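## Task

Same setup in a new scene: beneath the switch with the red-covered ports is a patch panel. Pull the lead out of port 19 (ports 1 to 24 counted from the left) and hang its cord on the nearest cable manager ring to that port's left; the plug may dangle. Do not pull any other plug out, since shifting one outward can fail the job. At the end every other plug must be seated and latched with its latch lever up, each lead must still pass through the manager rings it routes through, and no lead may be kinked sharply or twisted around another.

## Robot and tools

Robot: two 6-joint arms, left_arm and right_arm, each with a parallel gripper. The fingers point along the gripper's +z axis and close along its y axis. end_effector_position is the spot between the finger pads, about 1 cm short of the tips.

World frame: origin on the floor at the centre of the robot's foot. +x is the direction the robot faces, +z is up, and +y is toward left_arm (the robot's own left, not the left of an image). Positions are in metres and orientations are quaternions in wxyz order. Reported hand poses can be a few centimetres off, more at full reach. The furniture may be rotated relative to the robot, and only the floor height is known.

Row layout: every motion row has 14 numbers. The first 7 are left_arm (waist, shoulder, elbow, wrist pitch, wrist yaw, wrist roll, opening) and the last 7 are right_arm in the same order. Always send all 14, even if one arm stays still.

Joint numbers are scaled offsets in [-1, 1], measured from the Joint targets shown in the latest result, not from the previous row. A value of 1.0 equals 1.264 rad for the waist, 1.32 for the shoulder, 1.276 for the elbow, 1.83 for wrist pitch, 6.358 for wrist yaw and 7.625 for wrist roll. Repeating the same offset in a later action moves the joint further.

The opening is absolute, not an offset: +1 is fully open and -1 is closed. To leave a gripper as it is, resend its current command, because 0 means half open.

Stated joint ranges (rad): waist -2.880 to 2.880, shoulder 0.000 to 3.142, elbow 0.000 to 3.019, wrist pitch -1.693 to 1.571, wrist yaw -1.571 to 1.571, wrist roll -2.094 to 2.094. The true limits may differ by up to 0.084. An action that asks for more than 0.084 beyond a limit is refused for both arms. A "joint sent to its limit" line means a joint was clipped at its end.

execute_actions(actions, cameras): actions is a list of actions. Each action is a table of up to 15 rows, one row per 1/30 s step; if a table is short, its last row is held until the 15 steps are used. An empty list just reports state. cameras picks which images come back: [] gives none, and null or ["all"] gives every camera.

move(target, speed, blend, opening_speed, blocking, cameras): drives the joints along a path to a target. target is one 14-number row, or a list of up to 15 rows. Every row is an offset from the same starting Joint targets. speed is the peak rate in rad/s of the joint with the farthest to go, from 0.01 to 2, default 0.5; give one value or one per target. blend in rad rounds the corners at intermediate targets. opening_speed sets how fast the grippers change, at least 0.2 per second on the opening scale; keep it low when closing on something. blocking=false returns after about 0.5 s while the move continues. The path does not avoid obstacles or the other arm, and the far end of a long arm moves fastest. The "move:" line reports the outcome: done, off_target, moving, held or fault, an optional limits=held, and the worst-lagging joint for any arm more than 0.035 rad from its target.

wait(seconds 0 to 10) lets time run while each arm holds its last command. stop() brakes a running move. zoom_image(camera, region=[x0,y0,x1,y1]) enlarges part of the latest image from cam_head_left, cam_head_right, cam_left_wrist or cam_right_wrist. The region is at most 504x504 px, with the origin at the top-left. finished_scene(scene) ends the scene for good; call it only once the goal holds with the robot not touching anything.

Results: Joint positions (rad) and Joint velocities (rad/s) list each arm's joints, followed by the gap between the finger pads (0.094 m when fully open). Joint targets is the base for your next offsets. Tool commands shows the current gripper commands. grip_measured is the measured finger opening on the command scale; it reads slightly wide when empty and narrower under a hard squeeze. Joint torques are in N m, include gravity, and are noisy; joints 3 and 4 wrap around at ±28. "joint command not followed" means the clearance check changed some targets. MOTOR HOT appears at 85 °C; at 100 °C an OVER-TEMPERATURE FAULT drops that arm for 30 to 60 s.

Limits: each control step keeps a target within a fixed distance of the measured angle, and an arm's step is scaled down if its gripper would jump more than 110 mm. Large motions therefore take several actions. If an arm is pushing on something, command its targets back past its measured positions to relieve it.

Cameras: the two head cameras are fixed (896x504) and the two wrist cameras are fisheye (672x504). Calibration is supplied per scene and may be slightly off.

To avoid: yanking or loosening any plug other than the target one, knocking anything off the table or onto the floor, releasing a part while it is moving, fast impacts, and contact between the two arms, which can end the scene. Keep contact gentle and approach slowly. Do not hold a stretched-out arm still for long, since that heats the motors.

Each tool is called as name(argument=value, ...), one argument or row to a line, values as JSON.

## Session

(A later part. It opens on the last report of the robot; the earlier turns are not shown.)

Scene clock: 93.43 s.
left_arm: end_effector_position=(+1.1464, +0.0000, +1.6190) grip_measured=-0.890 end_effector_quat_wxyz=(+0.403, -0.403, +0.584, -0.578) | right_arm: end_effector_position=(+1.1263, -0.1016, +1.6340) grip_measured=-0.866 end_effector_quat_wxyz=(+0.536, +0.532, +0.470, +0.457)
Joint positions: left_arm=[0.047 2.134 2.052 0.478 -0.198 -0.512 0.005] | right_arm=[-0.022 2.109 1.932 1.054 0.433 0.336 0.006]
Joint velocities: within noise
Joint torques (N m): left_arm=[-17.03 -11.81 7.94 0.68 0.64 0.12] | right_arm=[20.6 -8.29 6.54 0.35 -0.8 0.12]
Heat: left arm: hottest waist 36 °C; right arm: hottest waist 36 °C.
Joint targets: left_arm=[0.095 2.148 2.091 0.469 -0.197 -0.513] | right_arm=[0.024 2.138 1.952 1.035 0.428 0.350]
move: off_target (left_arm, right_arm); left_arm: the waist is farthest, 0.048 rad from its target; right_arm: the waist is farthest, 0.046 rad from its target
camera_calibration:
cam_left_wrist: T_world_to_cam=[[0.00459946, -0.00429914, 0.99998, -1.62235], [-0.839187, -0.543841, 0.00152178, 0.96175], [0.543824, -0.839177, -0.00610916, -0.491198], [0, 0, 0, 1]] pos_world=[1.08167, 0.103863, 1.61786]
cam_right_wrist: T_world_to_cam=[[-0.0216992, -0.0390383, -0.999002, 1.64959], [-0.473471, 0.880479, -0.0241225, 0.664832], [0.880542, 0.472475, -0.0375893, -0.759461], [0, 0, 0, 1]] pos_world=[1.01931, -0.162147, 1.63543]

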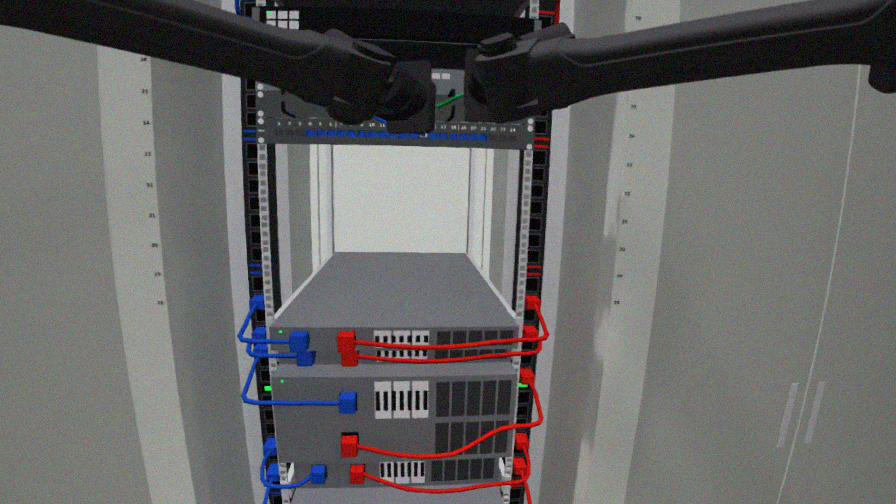

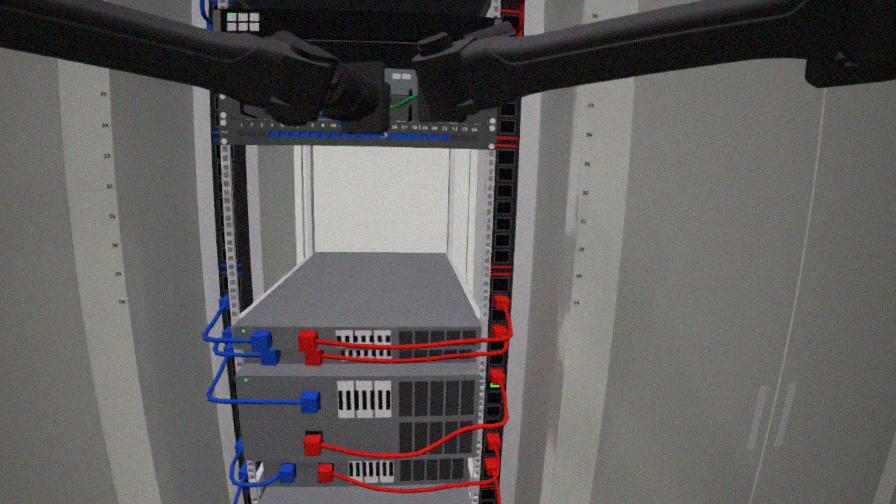

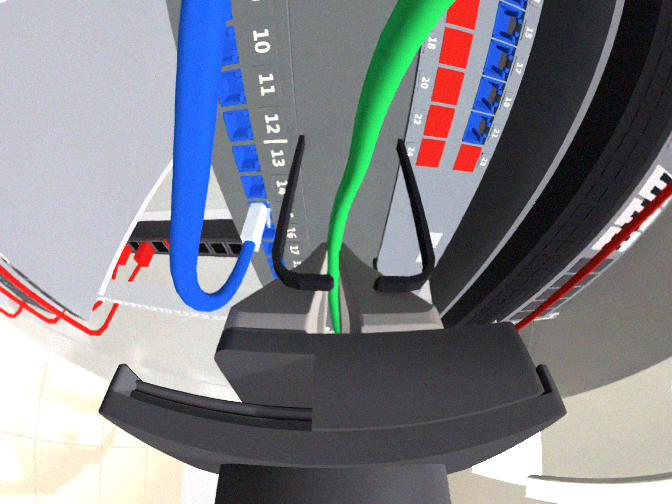

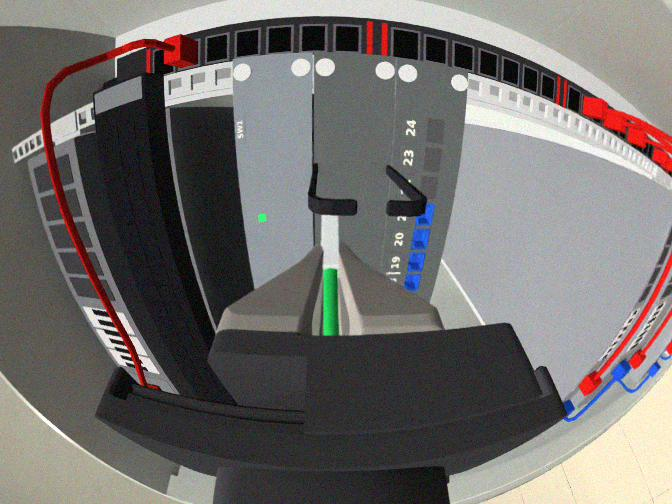

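move(
  target=[0,0,0,0.0339,0,0,-0.95,-0.0617,0,-0.0219,0,0,0,-0.95],
  speed=0.1,
  cameras=["cam_left_wrist","cam_head_left","cam_head_right","cam_right_wrist"],
)

zoom_image(
  camera="cam_head_left",
  region=[410, 70, 490, 140],
)

zoom_image(
  camera="cam_head_right",
  region=[360, 70, 440, 140],
)

Scene clock: 95.83 s.
left_arm: end_effector_position=(+1.1469, +0.0016, +1.6186) grip_measured=-0.890 end_effector_quat_wxyz=(+0.411, -0.408, +0.575, -0.578) | right_arm: end_effector_position=(+1.1295, -0.1057, +1.6251) grip_measured=-0.866 end_effector_quat_wxyz=(+0.538, +0.533, +0.473, +0.451)
Joint positions: left_arm=[0.049 2.142 2.052 0.513 -0.196 -0.512 0.005] | right_arm=[-0.035 2.109 1.932 1.052 0.433 0.336 0.006]
Joint velocities: within noise
Joint torques (N m): left_arm=[-17.2 -12.51 7.92 1.65 0.57 0.13] | right_arm=[15.21 -9 4.37 0.49 -0.79 0.12]
Heat: left arm: hottest waist 36 °C; right arm: hottest waist 36 °C.
Joint targets: left_arm=[0.094 2.148 2.091 0.531 -0.197 -0.513] | right_arm=[-0.055 2.138 1.924 1.035 0.428 0.350]
move: off_target (left_arm); left_arm: the waist is farthest, 0.046 rad from its target
camera_calibration:
cam_left_wrist: T_world_to_cam=[[-0.0061265, 0.0044481, 0.999971, -1.6097], [-0.826542, -0.562869, -0.00256018, 0.955205], [0.562842, -0.826534, 0.00712496, -0.533489], [0, 0, 0, 1]] pos_world=[1.07992, 0.103868, 1.6159]
cam_right_wrist: T_world_to_cam=[[-0.0298163, -0.0477533, -0.998414, 1.64788], [-0.469299, 0.882589, -0.0281985, 0.671868], [0.882536, 0.467713, -0.0487261, -0.745268], [0, 0, 0, 1]] pos_world=[1.02217, -0.165719, 1.6279]

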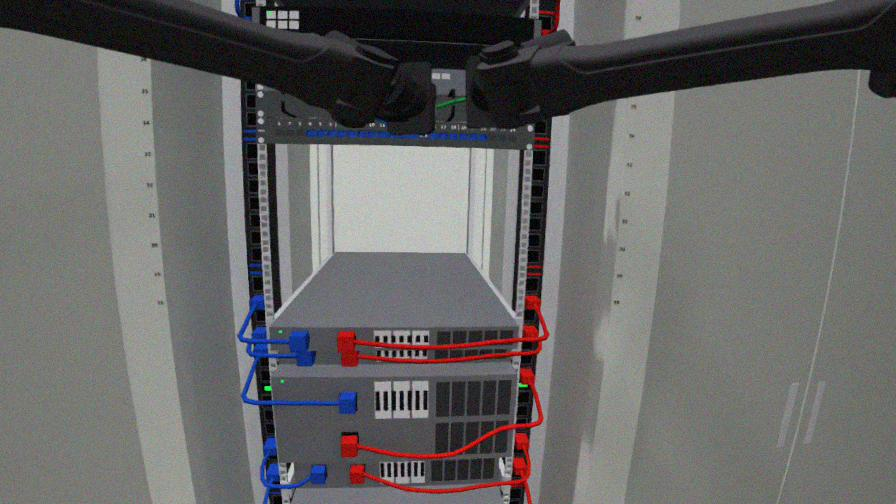

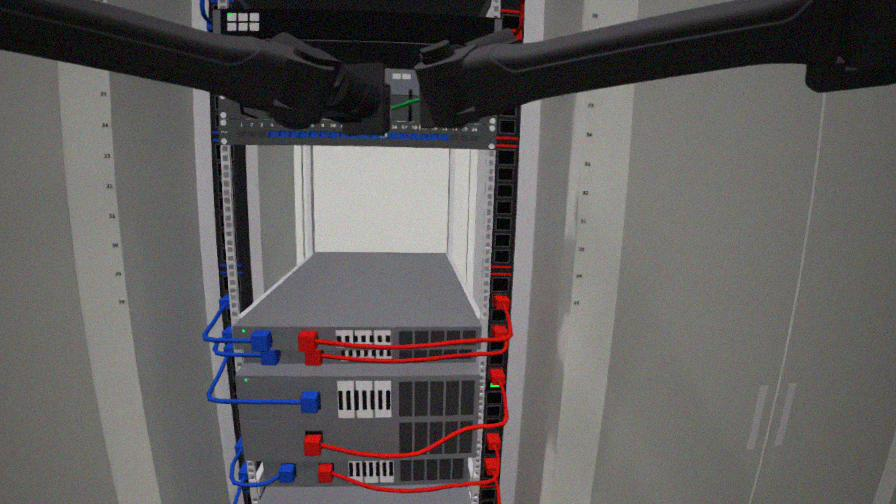

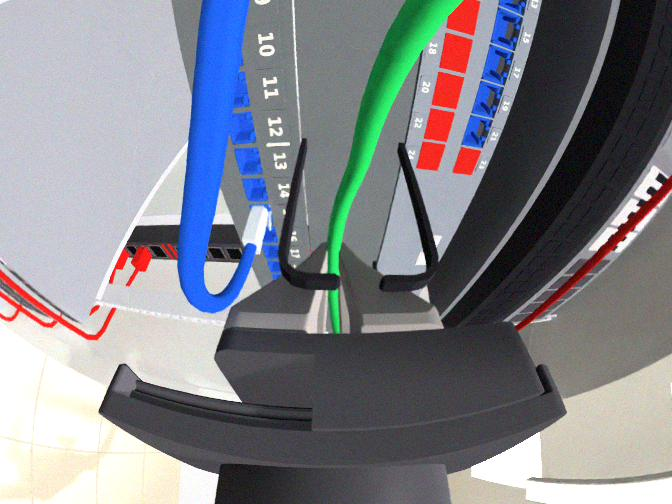

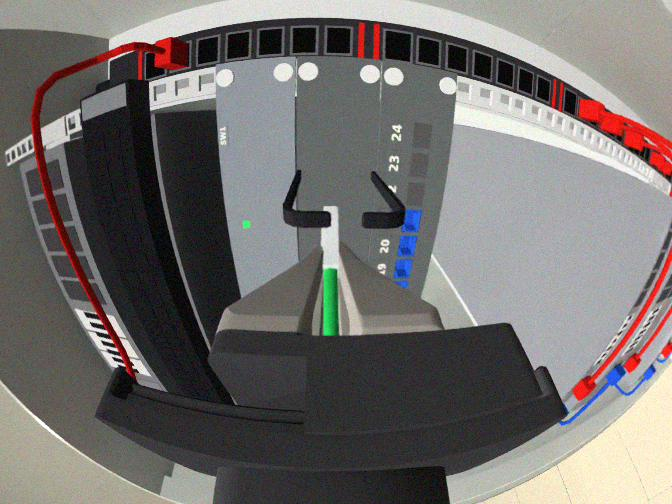

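Scaled by 6.300 from the camera's 896x504 image, which has a finer 1280x720 frame.

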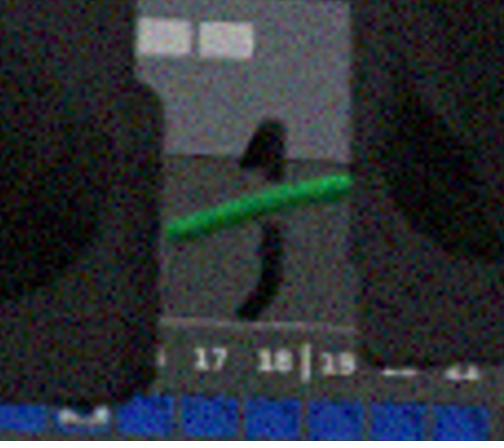

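Scaled by 6.300 from the camera's 896x504 image, which has a finer 1280x720 frame.

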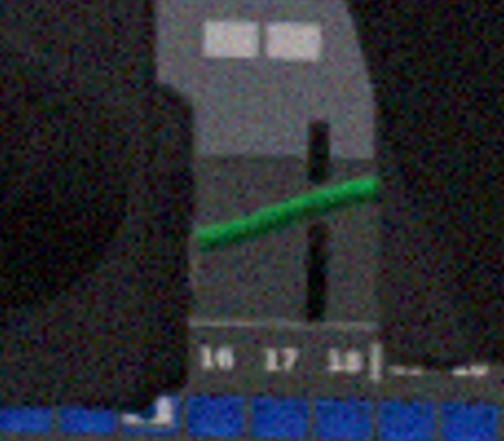

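move(
  target=[-0.032,0,0,0,0,0,-0.95,0,0,0,0,0,0,-0.95],
  speed=0.1,
  cameras=[],
)

move(
  target=[0,0,0,0,0,0,-0.6,0,0,0,0,0,0,-0.95],
  opening_speed=0.4,
  cameras=["cam_left_wrist","cam_head_left","cam_head_right"],
)

zoom_image(
  camera="cam_head_left",
  region=[410, 70, 490, 140],
)

zoom_image(
  camera="cam_left_wrist",
  region=[250, 130, 450, 350],
)

Scene clock: 97.23 s.
left_arm: end_effector_position=(+1.1469, +0.0016, +1.6186) grip_measured=-0.890 end_effector_quat_wxyz=(+0.411, -0.408, +0.575, -0.578) | right_arm: end_effector_position=(+1.1295, -0.1057, +1.6251) grip_measured=-0.866 end_effector_quat_wxyz=(+0.538, +0.533, +0.473, +0.451)
Joint positions: left_arm=[0.049 2.142 2.052 0.513 -0.196 -0.512 0.005] | right_arm=[-0.035 2.109 1.932 1.052 0.433 0.336 0.006]
Joint velocities: within noise
Joint torques (N m): left_arm=[-20.42 -12.45 7.91 1.66 0.57 0.12] | right_arm=[15.44 -9.47 4.4 0.51 -0.77 0.13]
Heat: left arm: hottest waist 36 °C; right arm: hottest waist 36 °C.
Joint targets: left_arm=[0.054 2.148 2.091 0.531 -0.197 -0.513] | right_arm=[-0.055 2.138 1.924 1.035 0.428 0.350]
move: off_target (left_arm); left_arm: the elbow is farthest, 0.039 rad from its target
No camera images: "cameras" was empty.

Scene clock: 98.33 s.
left_arm: end_effector_position=(+1.1467, +0.0009, +1.6181) grip_measured=-0.602 end_effector_quat_wxyz=(+0.411, -0.408, +0.575, -0.578) | right_arm: end_effector_position=(+1.1283, -0.1006, +1.6226) grip_measured=-0.866 end_effector_quat_wxyz=(+0.536, +0.530, +0.477, +0.452)
Joint positions: left_arm=[0.049 2.143 2.052 0.513 -0.196 -0.512 0.019] | right_arm=[-0.035 2.112 1.93 1.046 0.432 0.336 0.006]
Joint velocities: within noise
Joint torques (N m): left_arm=[-20.42 -12.63 7.92 1.63 0.58 0.12] | right_arm=[15.5 -9.47 4.57 0.58 -0.72 0.13]
Heat: left arm: hottest waist 36 °C; right arm: hottest waist 36 °C.
Joint targets: left_arm=[0.054 2.148 2.091 0.531 -0.197 -0.513] | right_arm=[-0.055 2.138 1.924 1.034 0.428 0.350]
move: off_target (left_arm); left_arm: the elbow is farthest, 0.039 rad from its target
camera_calibration:
cam_left_wrist: T_world_to_cam=[[-0.00566342, 0.00420822, 0.999975, -1.60974], [-0.826621, -0.562754, -0.00231337, 0.954284], [0.56273, -0.826614, 0.00666571, -0.533017], [0, 0, 0, 1]] pos_world=[1.07966, 0.103202, 1.61546]
Images, in order (width x height): cam_head_left 896x504, cam_head_right 896x504, cam_left_wrist 672x504.

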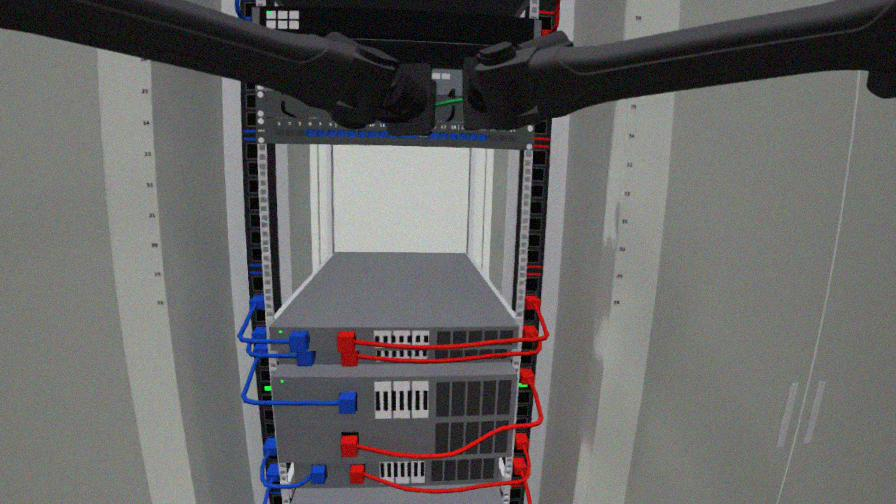

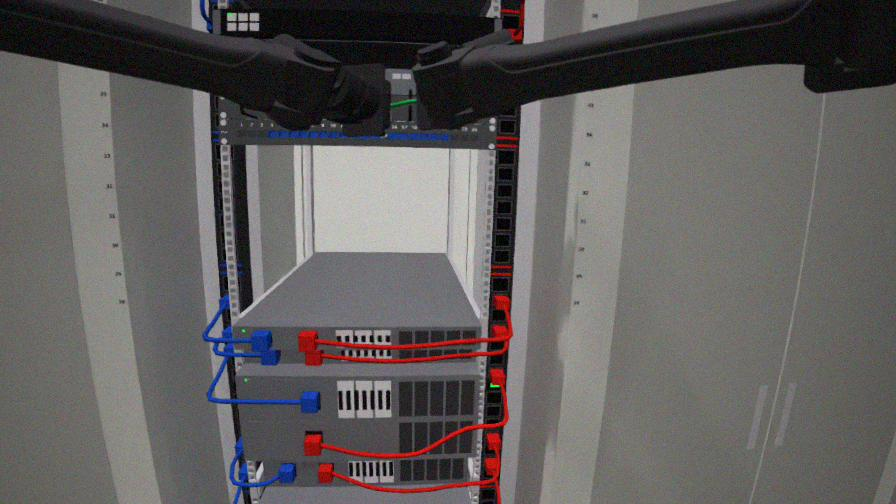

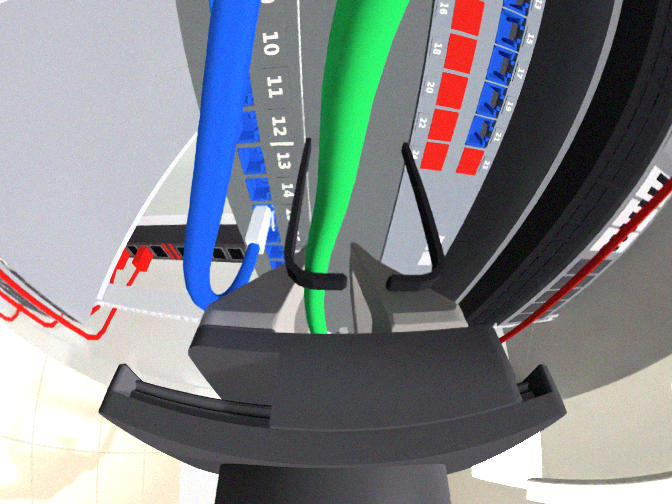

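Scaled by 6.300 from the camera's 896x504 image, which has a finer 1280x720 frame.

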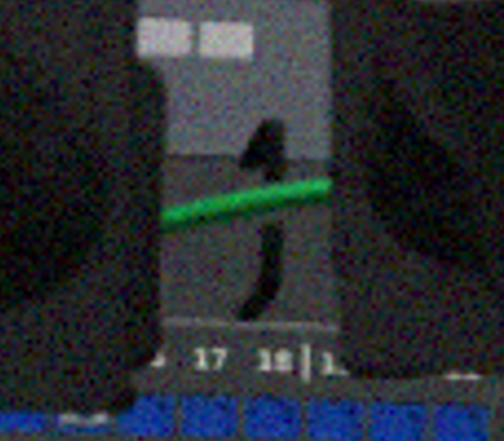

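Scaled by 2.291 from the camera's 672x504 image, which has a finer 960x720 frame.

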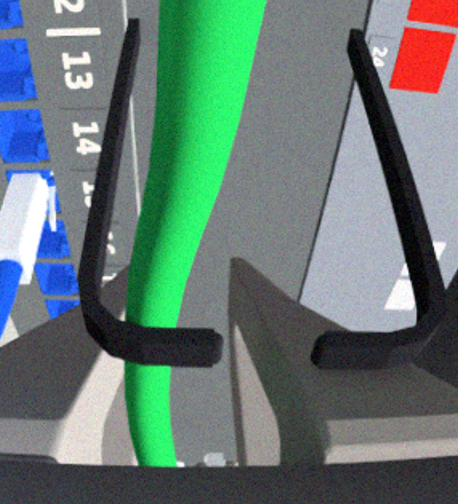

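move(
  target=[
    [-0.0293,-0.0098,-0.0282,0,0,0,-0.5,0,0,0,0,0,0,-0.95],
    [-0.0427,-0.0962,-0.2155,0.0661,-0.0019,0,-0.5,0,0,0,0,0,0,-0.95],
    [-0.0554,-0.1659,-0.3715,0.1251,-0.0041,0.0008,-0.5,0,0,0,0,0,0,-0.95],
  ],
  speed=[0.1,0.15,0.2],
  blend=[0.01,0.02,0],
  opening_speed=0.4,
)

zoom_image(
  camera="cam_head_left",
  region=[410, 70, 490, 140],
)

zoom_image(
  camera="cam_left_wrist",
  region=[250, 80, 450, 350],
)

Scene clock: 103.57 s.
left_arm: end_effector_position=(+1.0570, +0.0223, +1.6099) grip_measured=-0.502 end_effector_quat_wxyz=(+0.404, -0.410, +0.578, -0.579) | right_arm: end_effector_position=(+1.1282, -0.1002, +1.6224) grip_measured=-0.866 end_effector_quat_wxyz=(+0.536, +0.529, +0.478, +0.452)
Joint positions: left_arm=[0.024 1.95 1.616 0.745 -0.222 -0.512 0.023] | right_arm=[-0.035 2.113 1.93 1.045 0.432 0.336 0.006]
Joint velocities: within noise
Joint torques (N m): left_arm=[-21.48 -12.75 4.53 1.48 0.55 0.2] | right_arm=[14.97 -9.41 4.53 0.65 -0.73 0.15]
Heat: left arm: hottest waist 37 °C; right arm: hottest waist 36 °C.
Joint targets: left_arm=[-0.016 1.929 1.617 0.759 -0.223 -0.507] | right_arm=[-0.055 2.138 1.924 1.035 0.428 0.350]
move: off_target (left_arm); blend cut to 0 rad at target 1; left_arm: the waist is farthest, 0.040 rad from its target
camera_calibration:
cam_left_wrist: T_world_to_cam=[[0.00474907, 0.00860565, 0.999952, -1.61323], [-0.832024, -0.554672, 0.00872508, 0.879897], [0.55472, -0.832025, 0.00452593, -0.452786], [0, 0, 0, 1]] pos_world=[0.990926, 0.125208, 1.60752]
cam_right_wrist: T_world_to_cam=[[-0.0327298, -0.0529153, -0.998062, 1.64765], [-0.47963, 0.876931, -0.0307645, 0.681645], [0.87686, 0.477694, -0.0540816, -0.730738], [0, 0, 0, 1]] pos_world=[1.02162, -0.161501, 1.6259]

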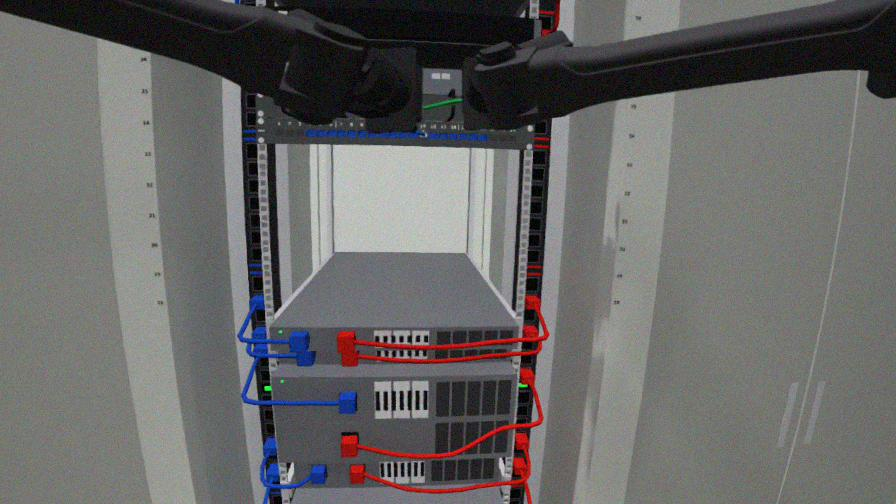

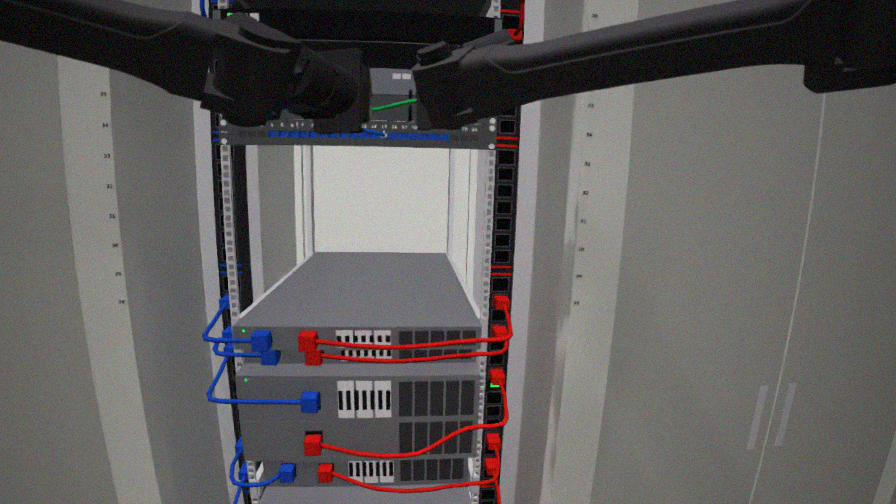

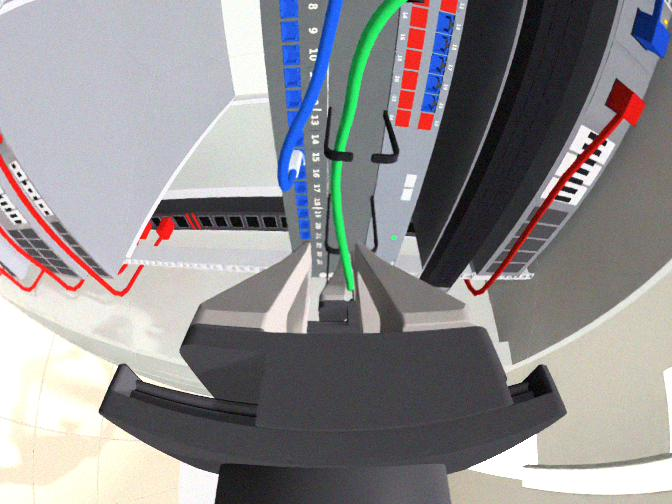

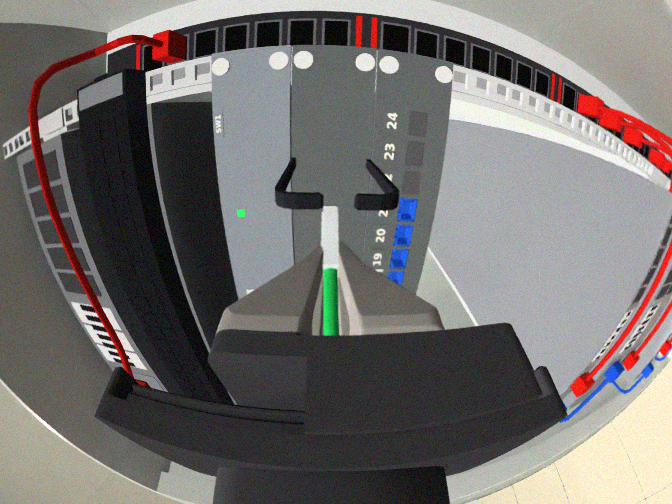

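Scaled by 6.300 from the camera's 896x504 image, which has a finer 1280x720 frame.

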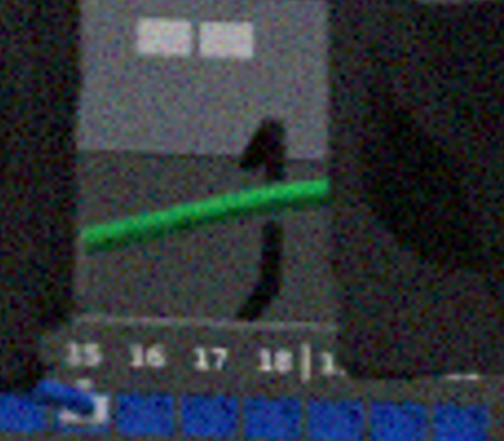

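Scaled by 1.867 from the camera's 672x504 image, which has a finer 960x720 frame.

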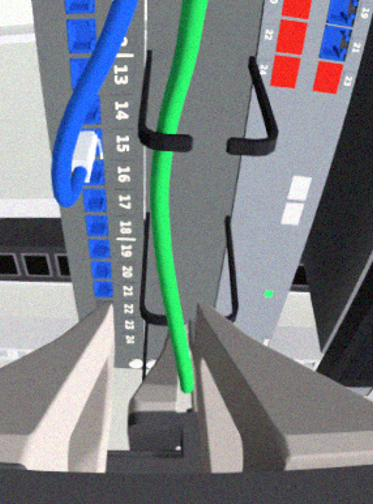

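zoom_image(
  camera="cam_left_wrist",
  region=[310, 190, 390, 300],
)

Scaled by 4.582 from the camera's 672x504 image, which has a finer 960x720 frame.

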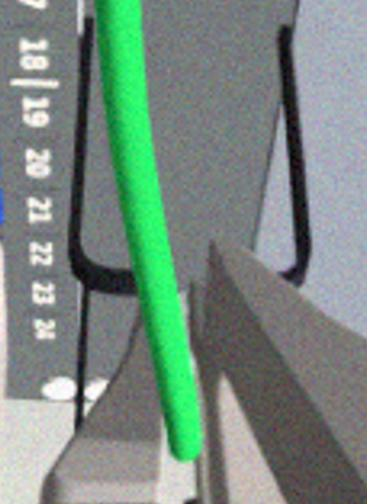

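move(
  target=[0,0.1712,0.3127,-0.1087,0.0008,0,-0.4,0,0,0,0,0,0,-0.95],
  speed=0.2,
)

zoom_image(
  camera="cam_left_wrist",
  region=[250, 130, 450, 350],
)

zoom_image(
  camera="cam_head_left",
  region=[410, 70, 490, 140],
)

Scene clock: 108.20 s.
left_arm: end_effector_position=(+1.1215, -0.0206, +1.6207) grip_measured=-0.402 end_effector_quat_wxyz=(+0.404, -0.409, +0.577, -0.580) | right_arm: end_effector_position=(+1.1282, -0.1002, +1.6224) grip_measured=-0.866 end_effector_quat_wxyz=(+0.536, +0.529, +0.478, +0.452)
Joint positions: left_arm=[0.022 2.142 1.986 0.568 -0.22 -0.512 0.028] | right_arm=[-0.035 2.113 1.93 1.045 0.432 0.336 0.006]
Joint velocities: within noise
Joint torques (N m): left_arm=[-23.82 -11.4 7.12 0.72 0.73 0.19] | right_arm=[15.33 -9.41 4.56 0.84 -0.72 0.14]
Heat: left arm: hottest waist 37 °C; right arm: hottest waist 36 °C.
Joint targets: left_arm=[-0.016 2.155 2.016 0.561 -0.218 -0.507] | right_arm=[-0.055 2.138 1.924 1.035 0.428 0.350]
move: off_target (left_arm); left_arm: the waist is farthest, 0.038 rad from its target
camera_calibration:
cam_left_wrist: T_world_to_cam=[[0.00233045, 0.0102893, 0.999944, -1.62116], [-0.83253, -0.553927, 0.00764009, 0.912068], [0.553975, -0.832501, 0.00727521, -0.527873], [0, 0, 0, 1]] pos_world=[1.05553, 0.0824449, 1.61794]
cam_right_wrist: T_world_to_cam=[[-0.0327298, -0.0529153, -0.998062, 1.64765], [-0.47963, 0.876931, -0.0307645, 0.681645], [0.87686, 0.477694, -0.0540816, -0.730738], [0, 0, 0, 1]] pos_world=[1.02162, -0.161501, 1.6259]

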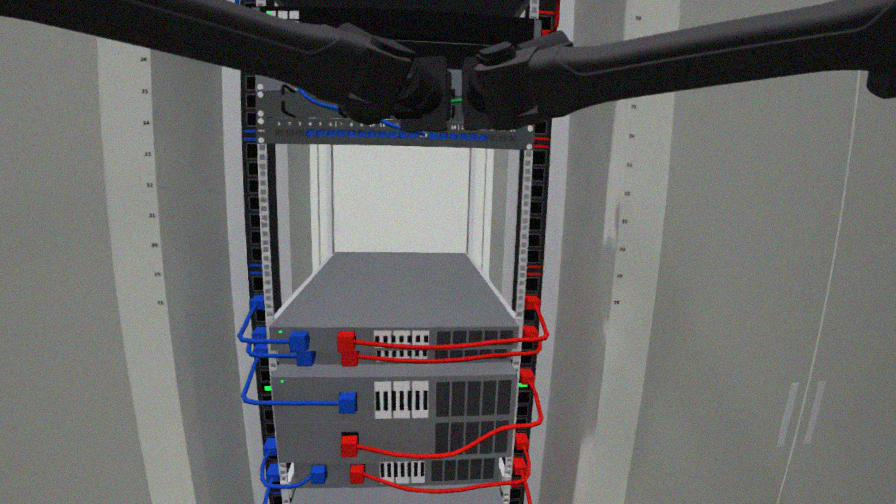

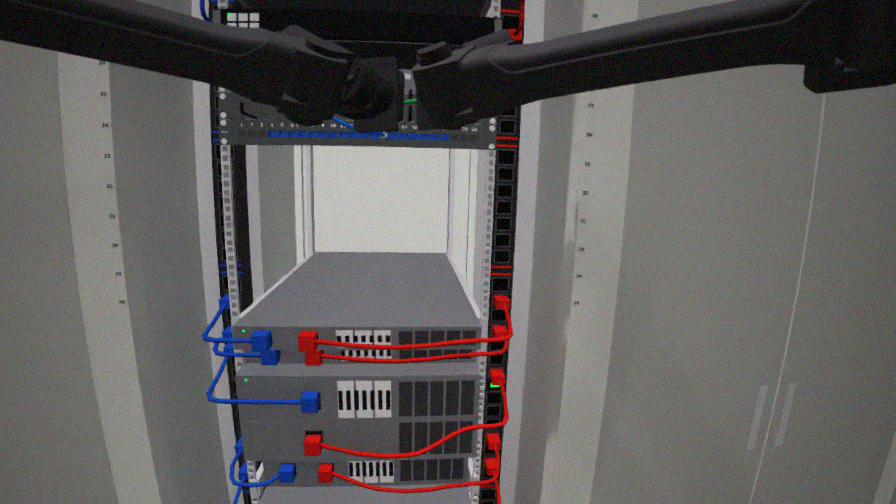

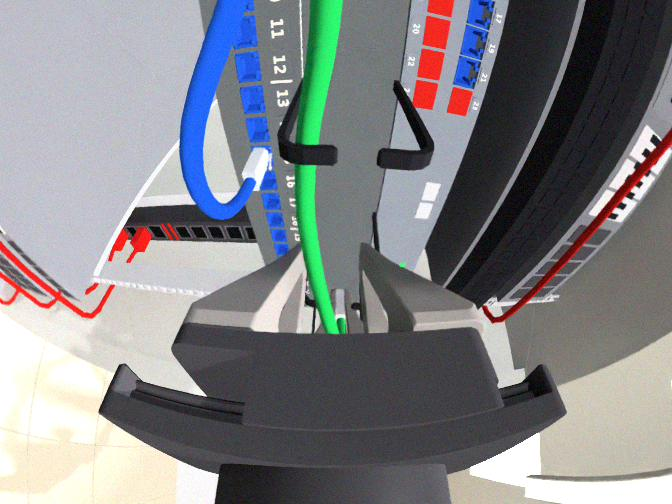

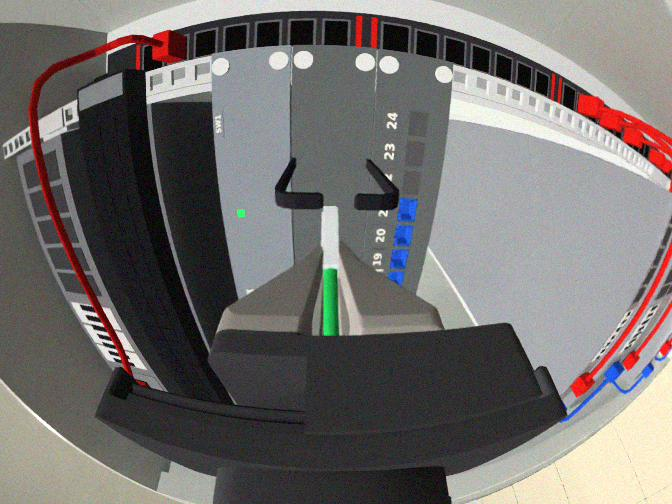

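Scaled by 2.291 from the camera's 672x504 image, which has a finer 960x720 frame.

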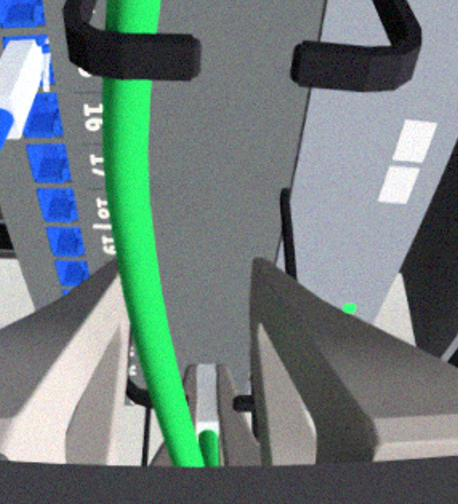

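Scaled by 6.300 from the camera's 896x504 image, which has a finer 1280x720 frame.

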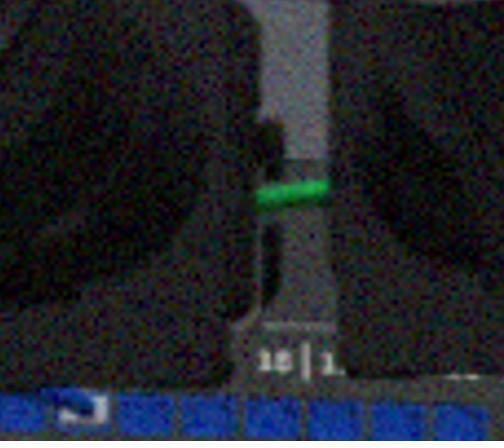

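move(
  target=[
    [0,-0.0409,-0.0697,0.0262,0,0,-0.4,0,0,0,0,0,0,-0.95],
    [0,-0.0409,-0.0697,0.0262,0,0,-0.95,0,0,0,0,0,0,-0.95],
  ],
  speed=0.1,
  opening_speed=0.5,
  cameras=["cam_left_wrist"],
)

zoom_image(
  camera="cam_left_wrist",
  region=[250, 130, 450, 350],
)

Scene clock: 111.43 s.
left_arm: end_effector_position=(+1.1096, -0.0203, +1.6173) grip_measured=-0.903 end_effector_quat_wxyz=(+0.402, -0.407, +0.579, -0.581) | right_arm: end_effector_position=(+1.1279, -0.0987, +1.6208) grip_measured=-0.866 end_effector_quat_wxyz=(+0.535, +0.529, +0.479, +0.452)
Joint positions: left_arm=[0.021 2.119 1.926 0.597 -0.218 -0.512 0.005] | right_arm=[-0.036 2.115 1.93 1.045 0.432 0.336 0.006]
Joint velocities: within noise
Joint torques (N m): left_arm=[-23.47 -13.86 4.7 1.39 0.63 0.19] | right_arm=[15.44 -9.41 4.48 0.79 -0.73 0.15]
Heat: left arm: hottest waist 38 °C; right arm: hottest waist 36 °C.
Joint targets: left_arm=[-0.016 2.100 1.927 0.608 -0.218 -0.507] | right_arm=[-0.055 2.138 1.924 1.035 0.428 0.350]
move: off_target (left_arm); target 2's new numbers were sent with left_arm's waist 0.038 rad from that target; left_arm: the waist is farthest, 0.037 rad from its target
camera_calibration:
cam_left_wrist: T_world_to_cam=[[0.00284692, 0.00891204, 0.999956, -1.61832], [-0.836773, -0.547502, 0.0072619, 0.907761], [0.547543, -0.836757, 0.00589866, -0.511759], [0, 0, 0, 1]] pos_world=[1.04441, 0.0832053, 1.61468]
Images, in order (width x height): cam_left_wrist 672x504.

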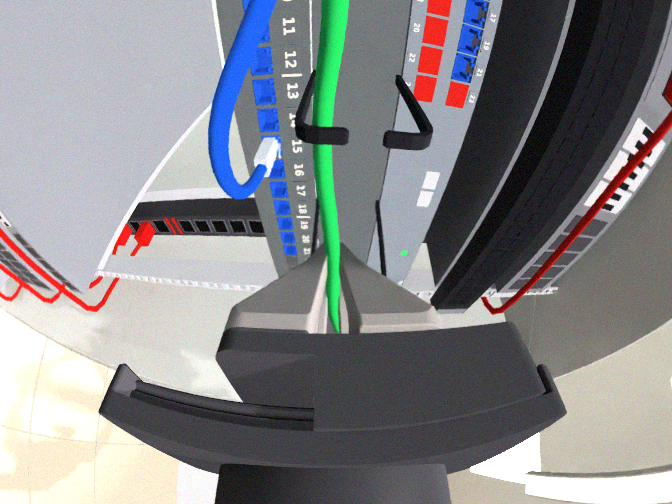

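Scaled by 2.291 from the camera's 672x504 image, which has a finer 960x720 frame.

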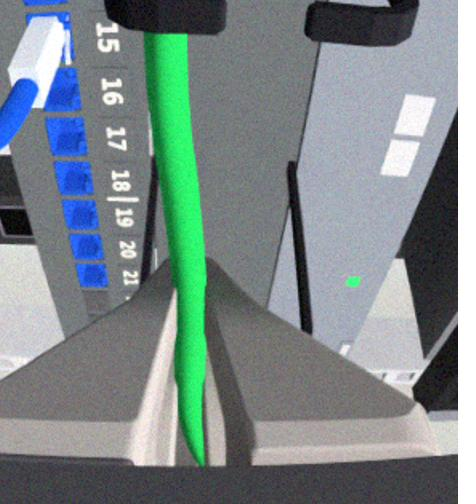

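move(
  target=[
    [0.0443,0,0,0,0,0,-0.95,0,0,0,0,0,0,-0.95],
    [0.0609,0.0841,0.1912,-0.0798,0.0017,0,-0.95,0,0,0,0,0,0,-0.95],
  ],
  speed=0.12,
  blend=[0.01,0],
)

zoom_image(
  camera="cam_head_left",
  region=[410, 70, 490, 140],
)

zoom_image(
  camera="cam_head_right",
  region=[360, 70, 440, 140],
)

zoom_image(
  camera="cam_left_wrist",
  region=[250, 130, 450, 350],
)

Scene clock: 115.13 s.
left_arm: end_effector_position=(+1.1498, -0.0203, +1.6259) grip_measured=-0.905 end_effector_quat_wxyz=(+0.404, -0.407, +0.579, -0.580) | right_arm: end_effector_position=(+1.1277, -0.0975, +1.6203) grip_measured=-0.866 end_effector_quat_wxyz=(+0.535, +0.528, +0.480, +0.453)
Joint positions: left_arm=[0.031 2.197 2.135 0.47 -0.211 -0.512 0.004] | right_arm=[-0.036 2.116 1.93 1.043 0.431 0.337 0.006]
Joint velocities: within noise
Joint torques (N m): left_arm=[-19.02 -11.93 7.73 0.69 0.78 0.19] | right_arm=[15.62 -9.47 4.55 0.9 -0.7 0.14]
Heat: left arm: hottest waist 38 °C; right arm: hottest waist 36 °C.
Joint targets: left_arm=[0.061 2.212 2.171 0.462 -0.207 -0.507] | right_arm=[-0.055 2.138 1.924 1.035 0.428 0.350]
move: off_target (left_arm); left_arm: the elbow is farthest, 0.036 rad from its target
camera_calibration:
cam_left_wrist: T_world_to_cam=[[0.000994459, 0.00651955, 0.999978, -1.62498], [-0.834206, -0.551435, 0.00442479, 0.942978], [0.551452, -0.834192, 0.00489027, -0.536601], [0, 0, 0, 1]] pos_world=[1.08416, 0.0829578, 1.6234]
cam_right_wrist: T_world_to_cam=[[-0.0346867, -0.0552454, -0.99787, 1.64737], [-0.483748, 0.874636, -0.0316073, 0.684702], [0.87452, 0.481621, -0.0570631, -0.723886], [0, 0, 0, 1]] pos_world=[1.02142, -0.159217, 1.62419]

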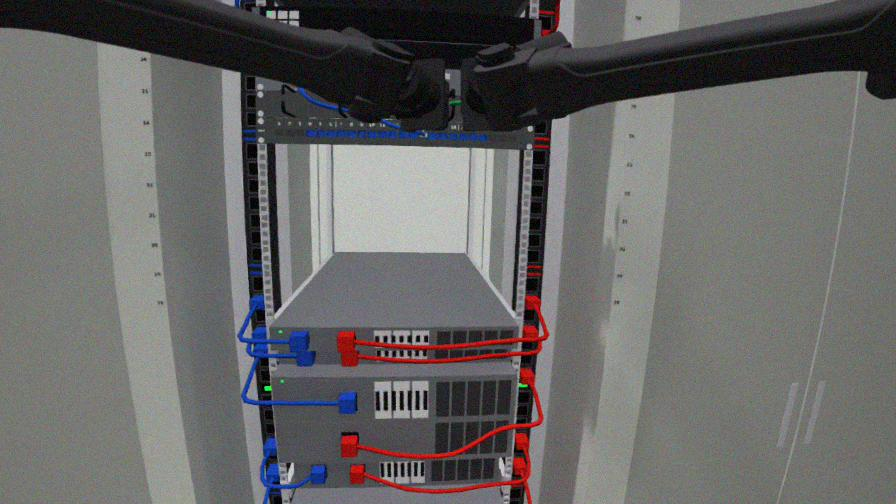

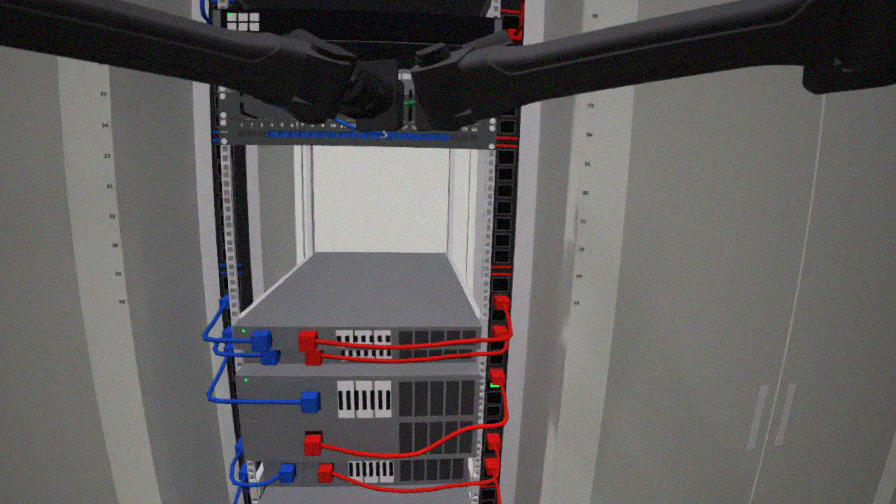

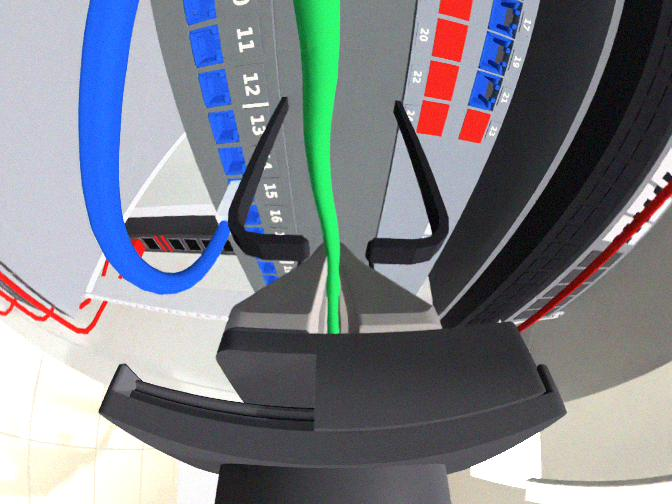

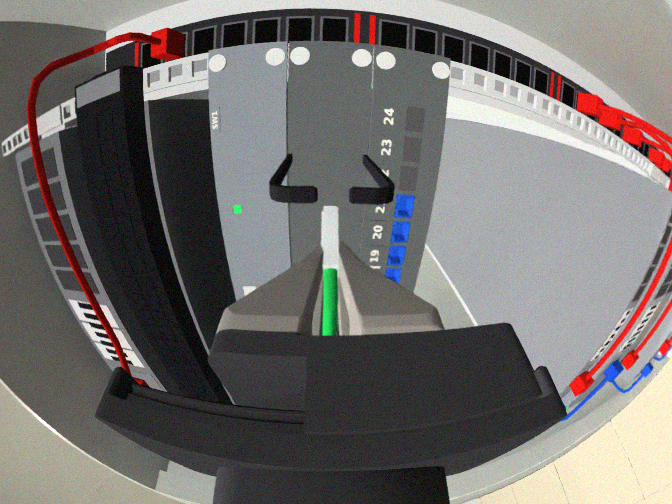

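Scaled by 6.300 from the camera's 896x504 image, which has a finer 1280x720 frame.

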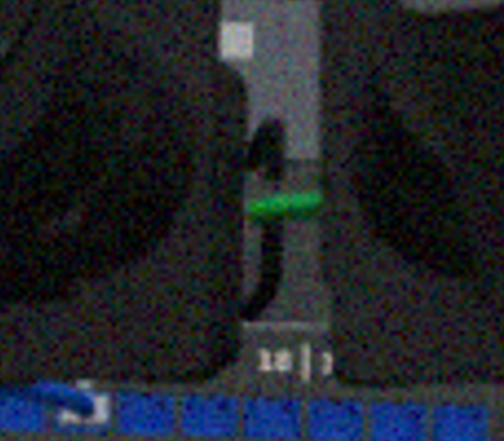

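Scaled by 6.300 from the camera's 896x504 image, which has a finer 1280x720 frame.

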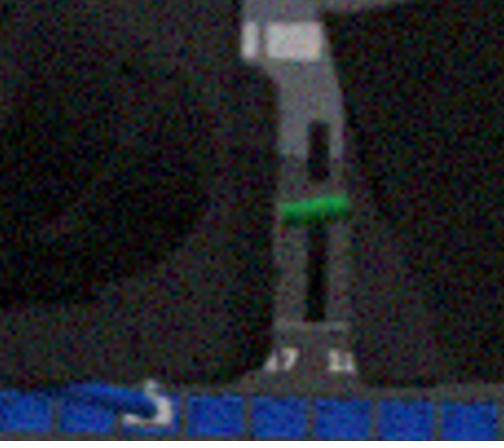

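Scaled by 2.291 from the camera's 672x504 image, which has a finer 960x720 frame.

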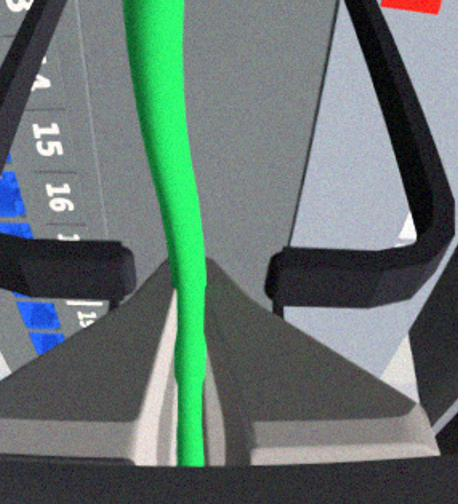

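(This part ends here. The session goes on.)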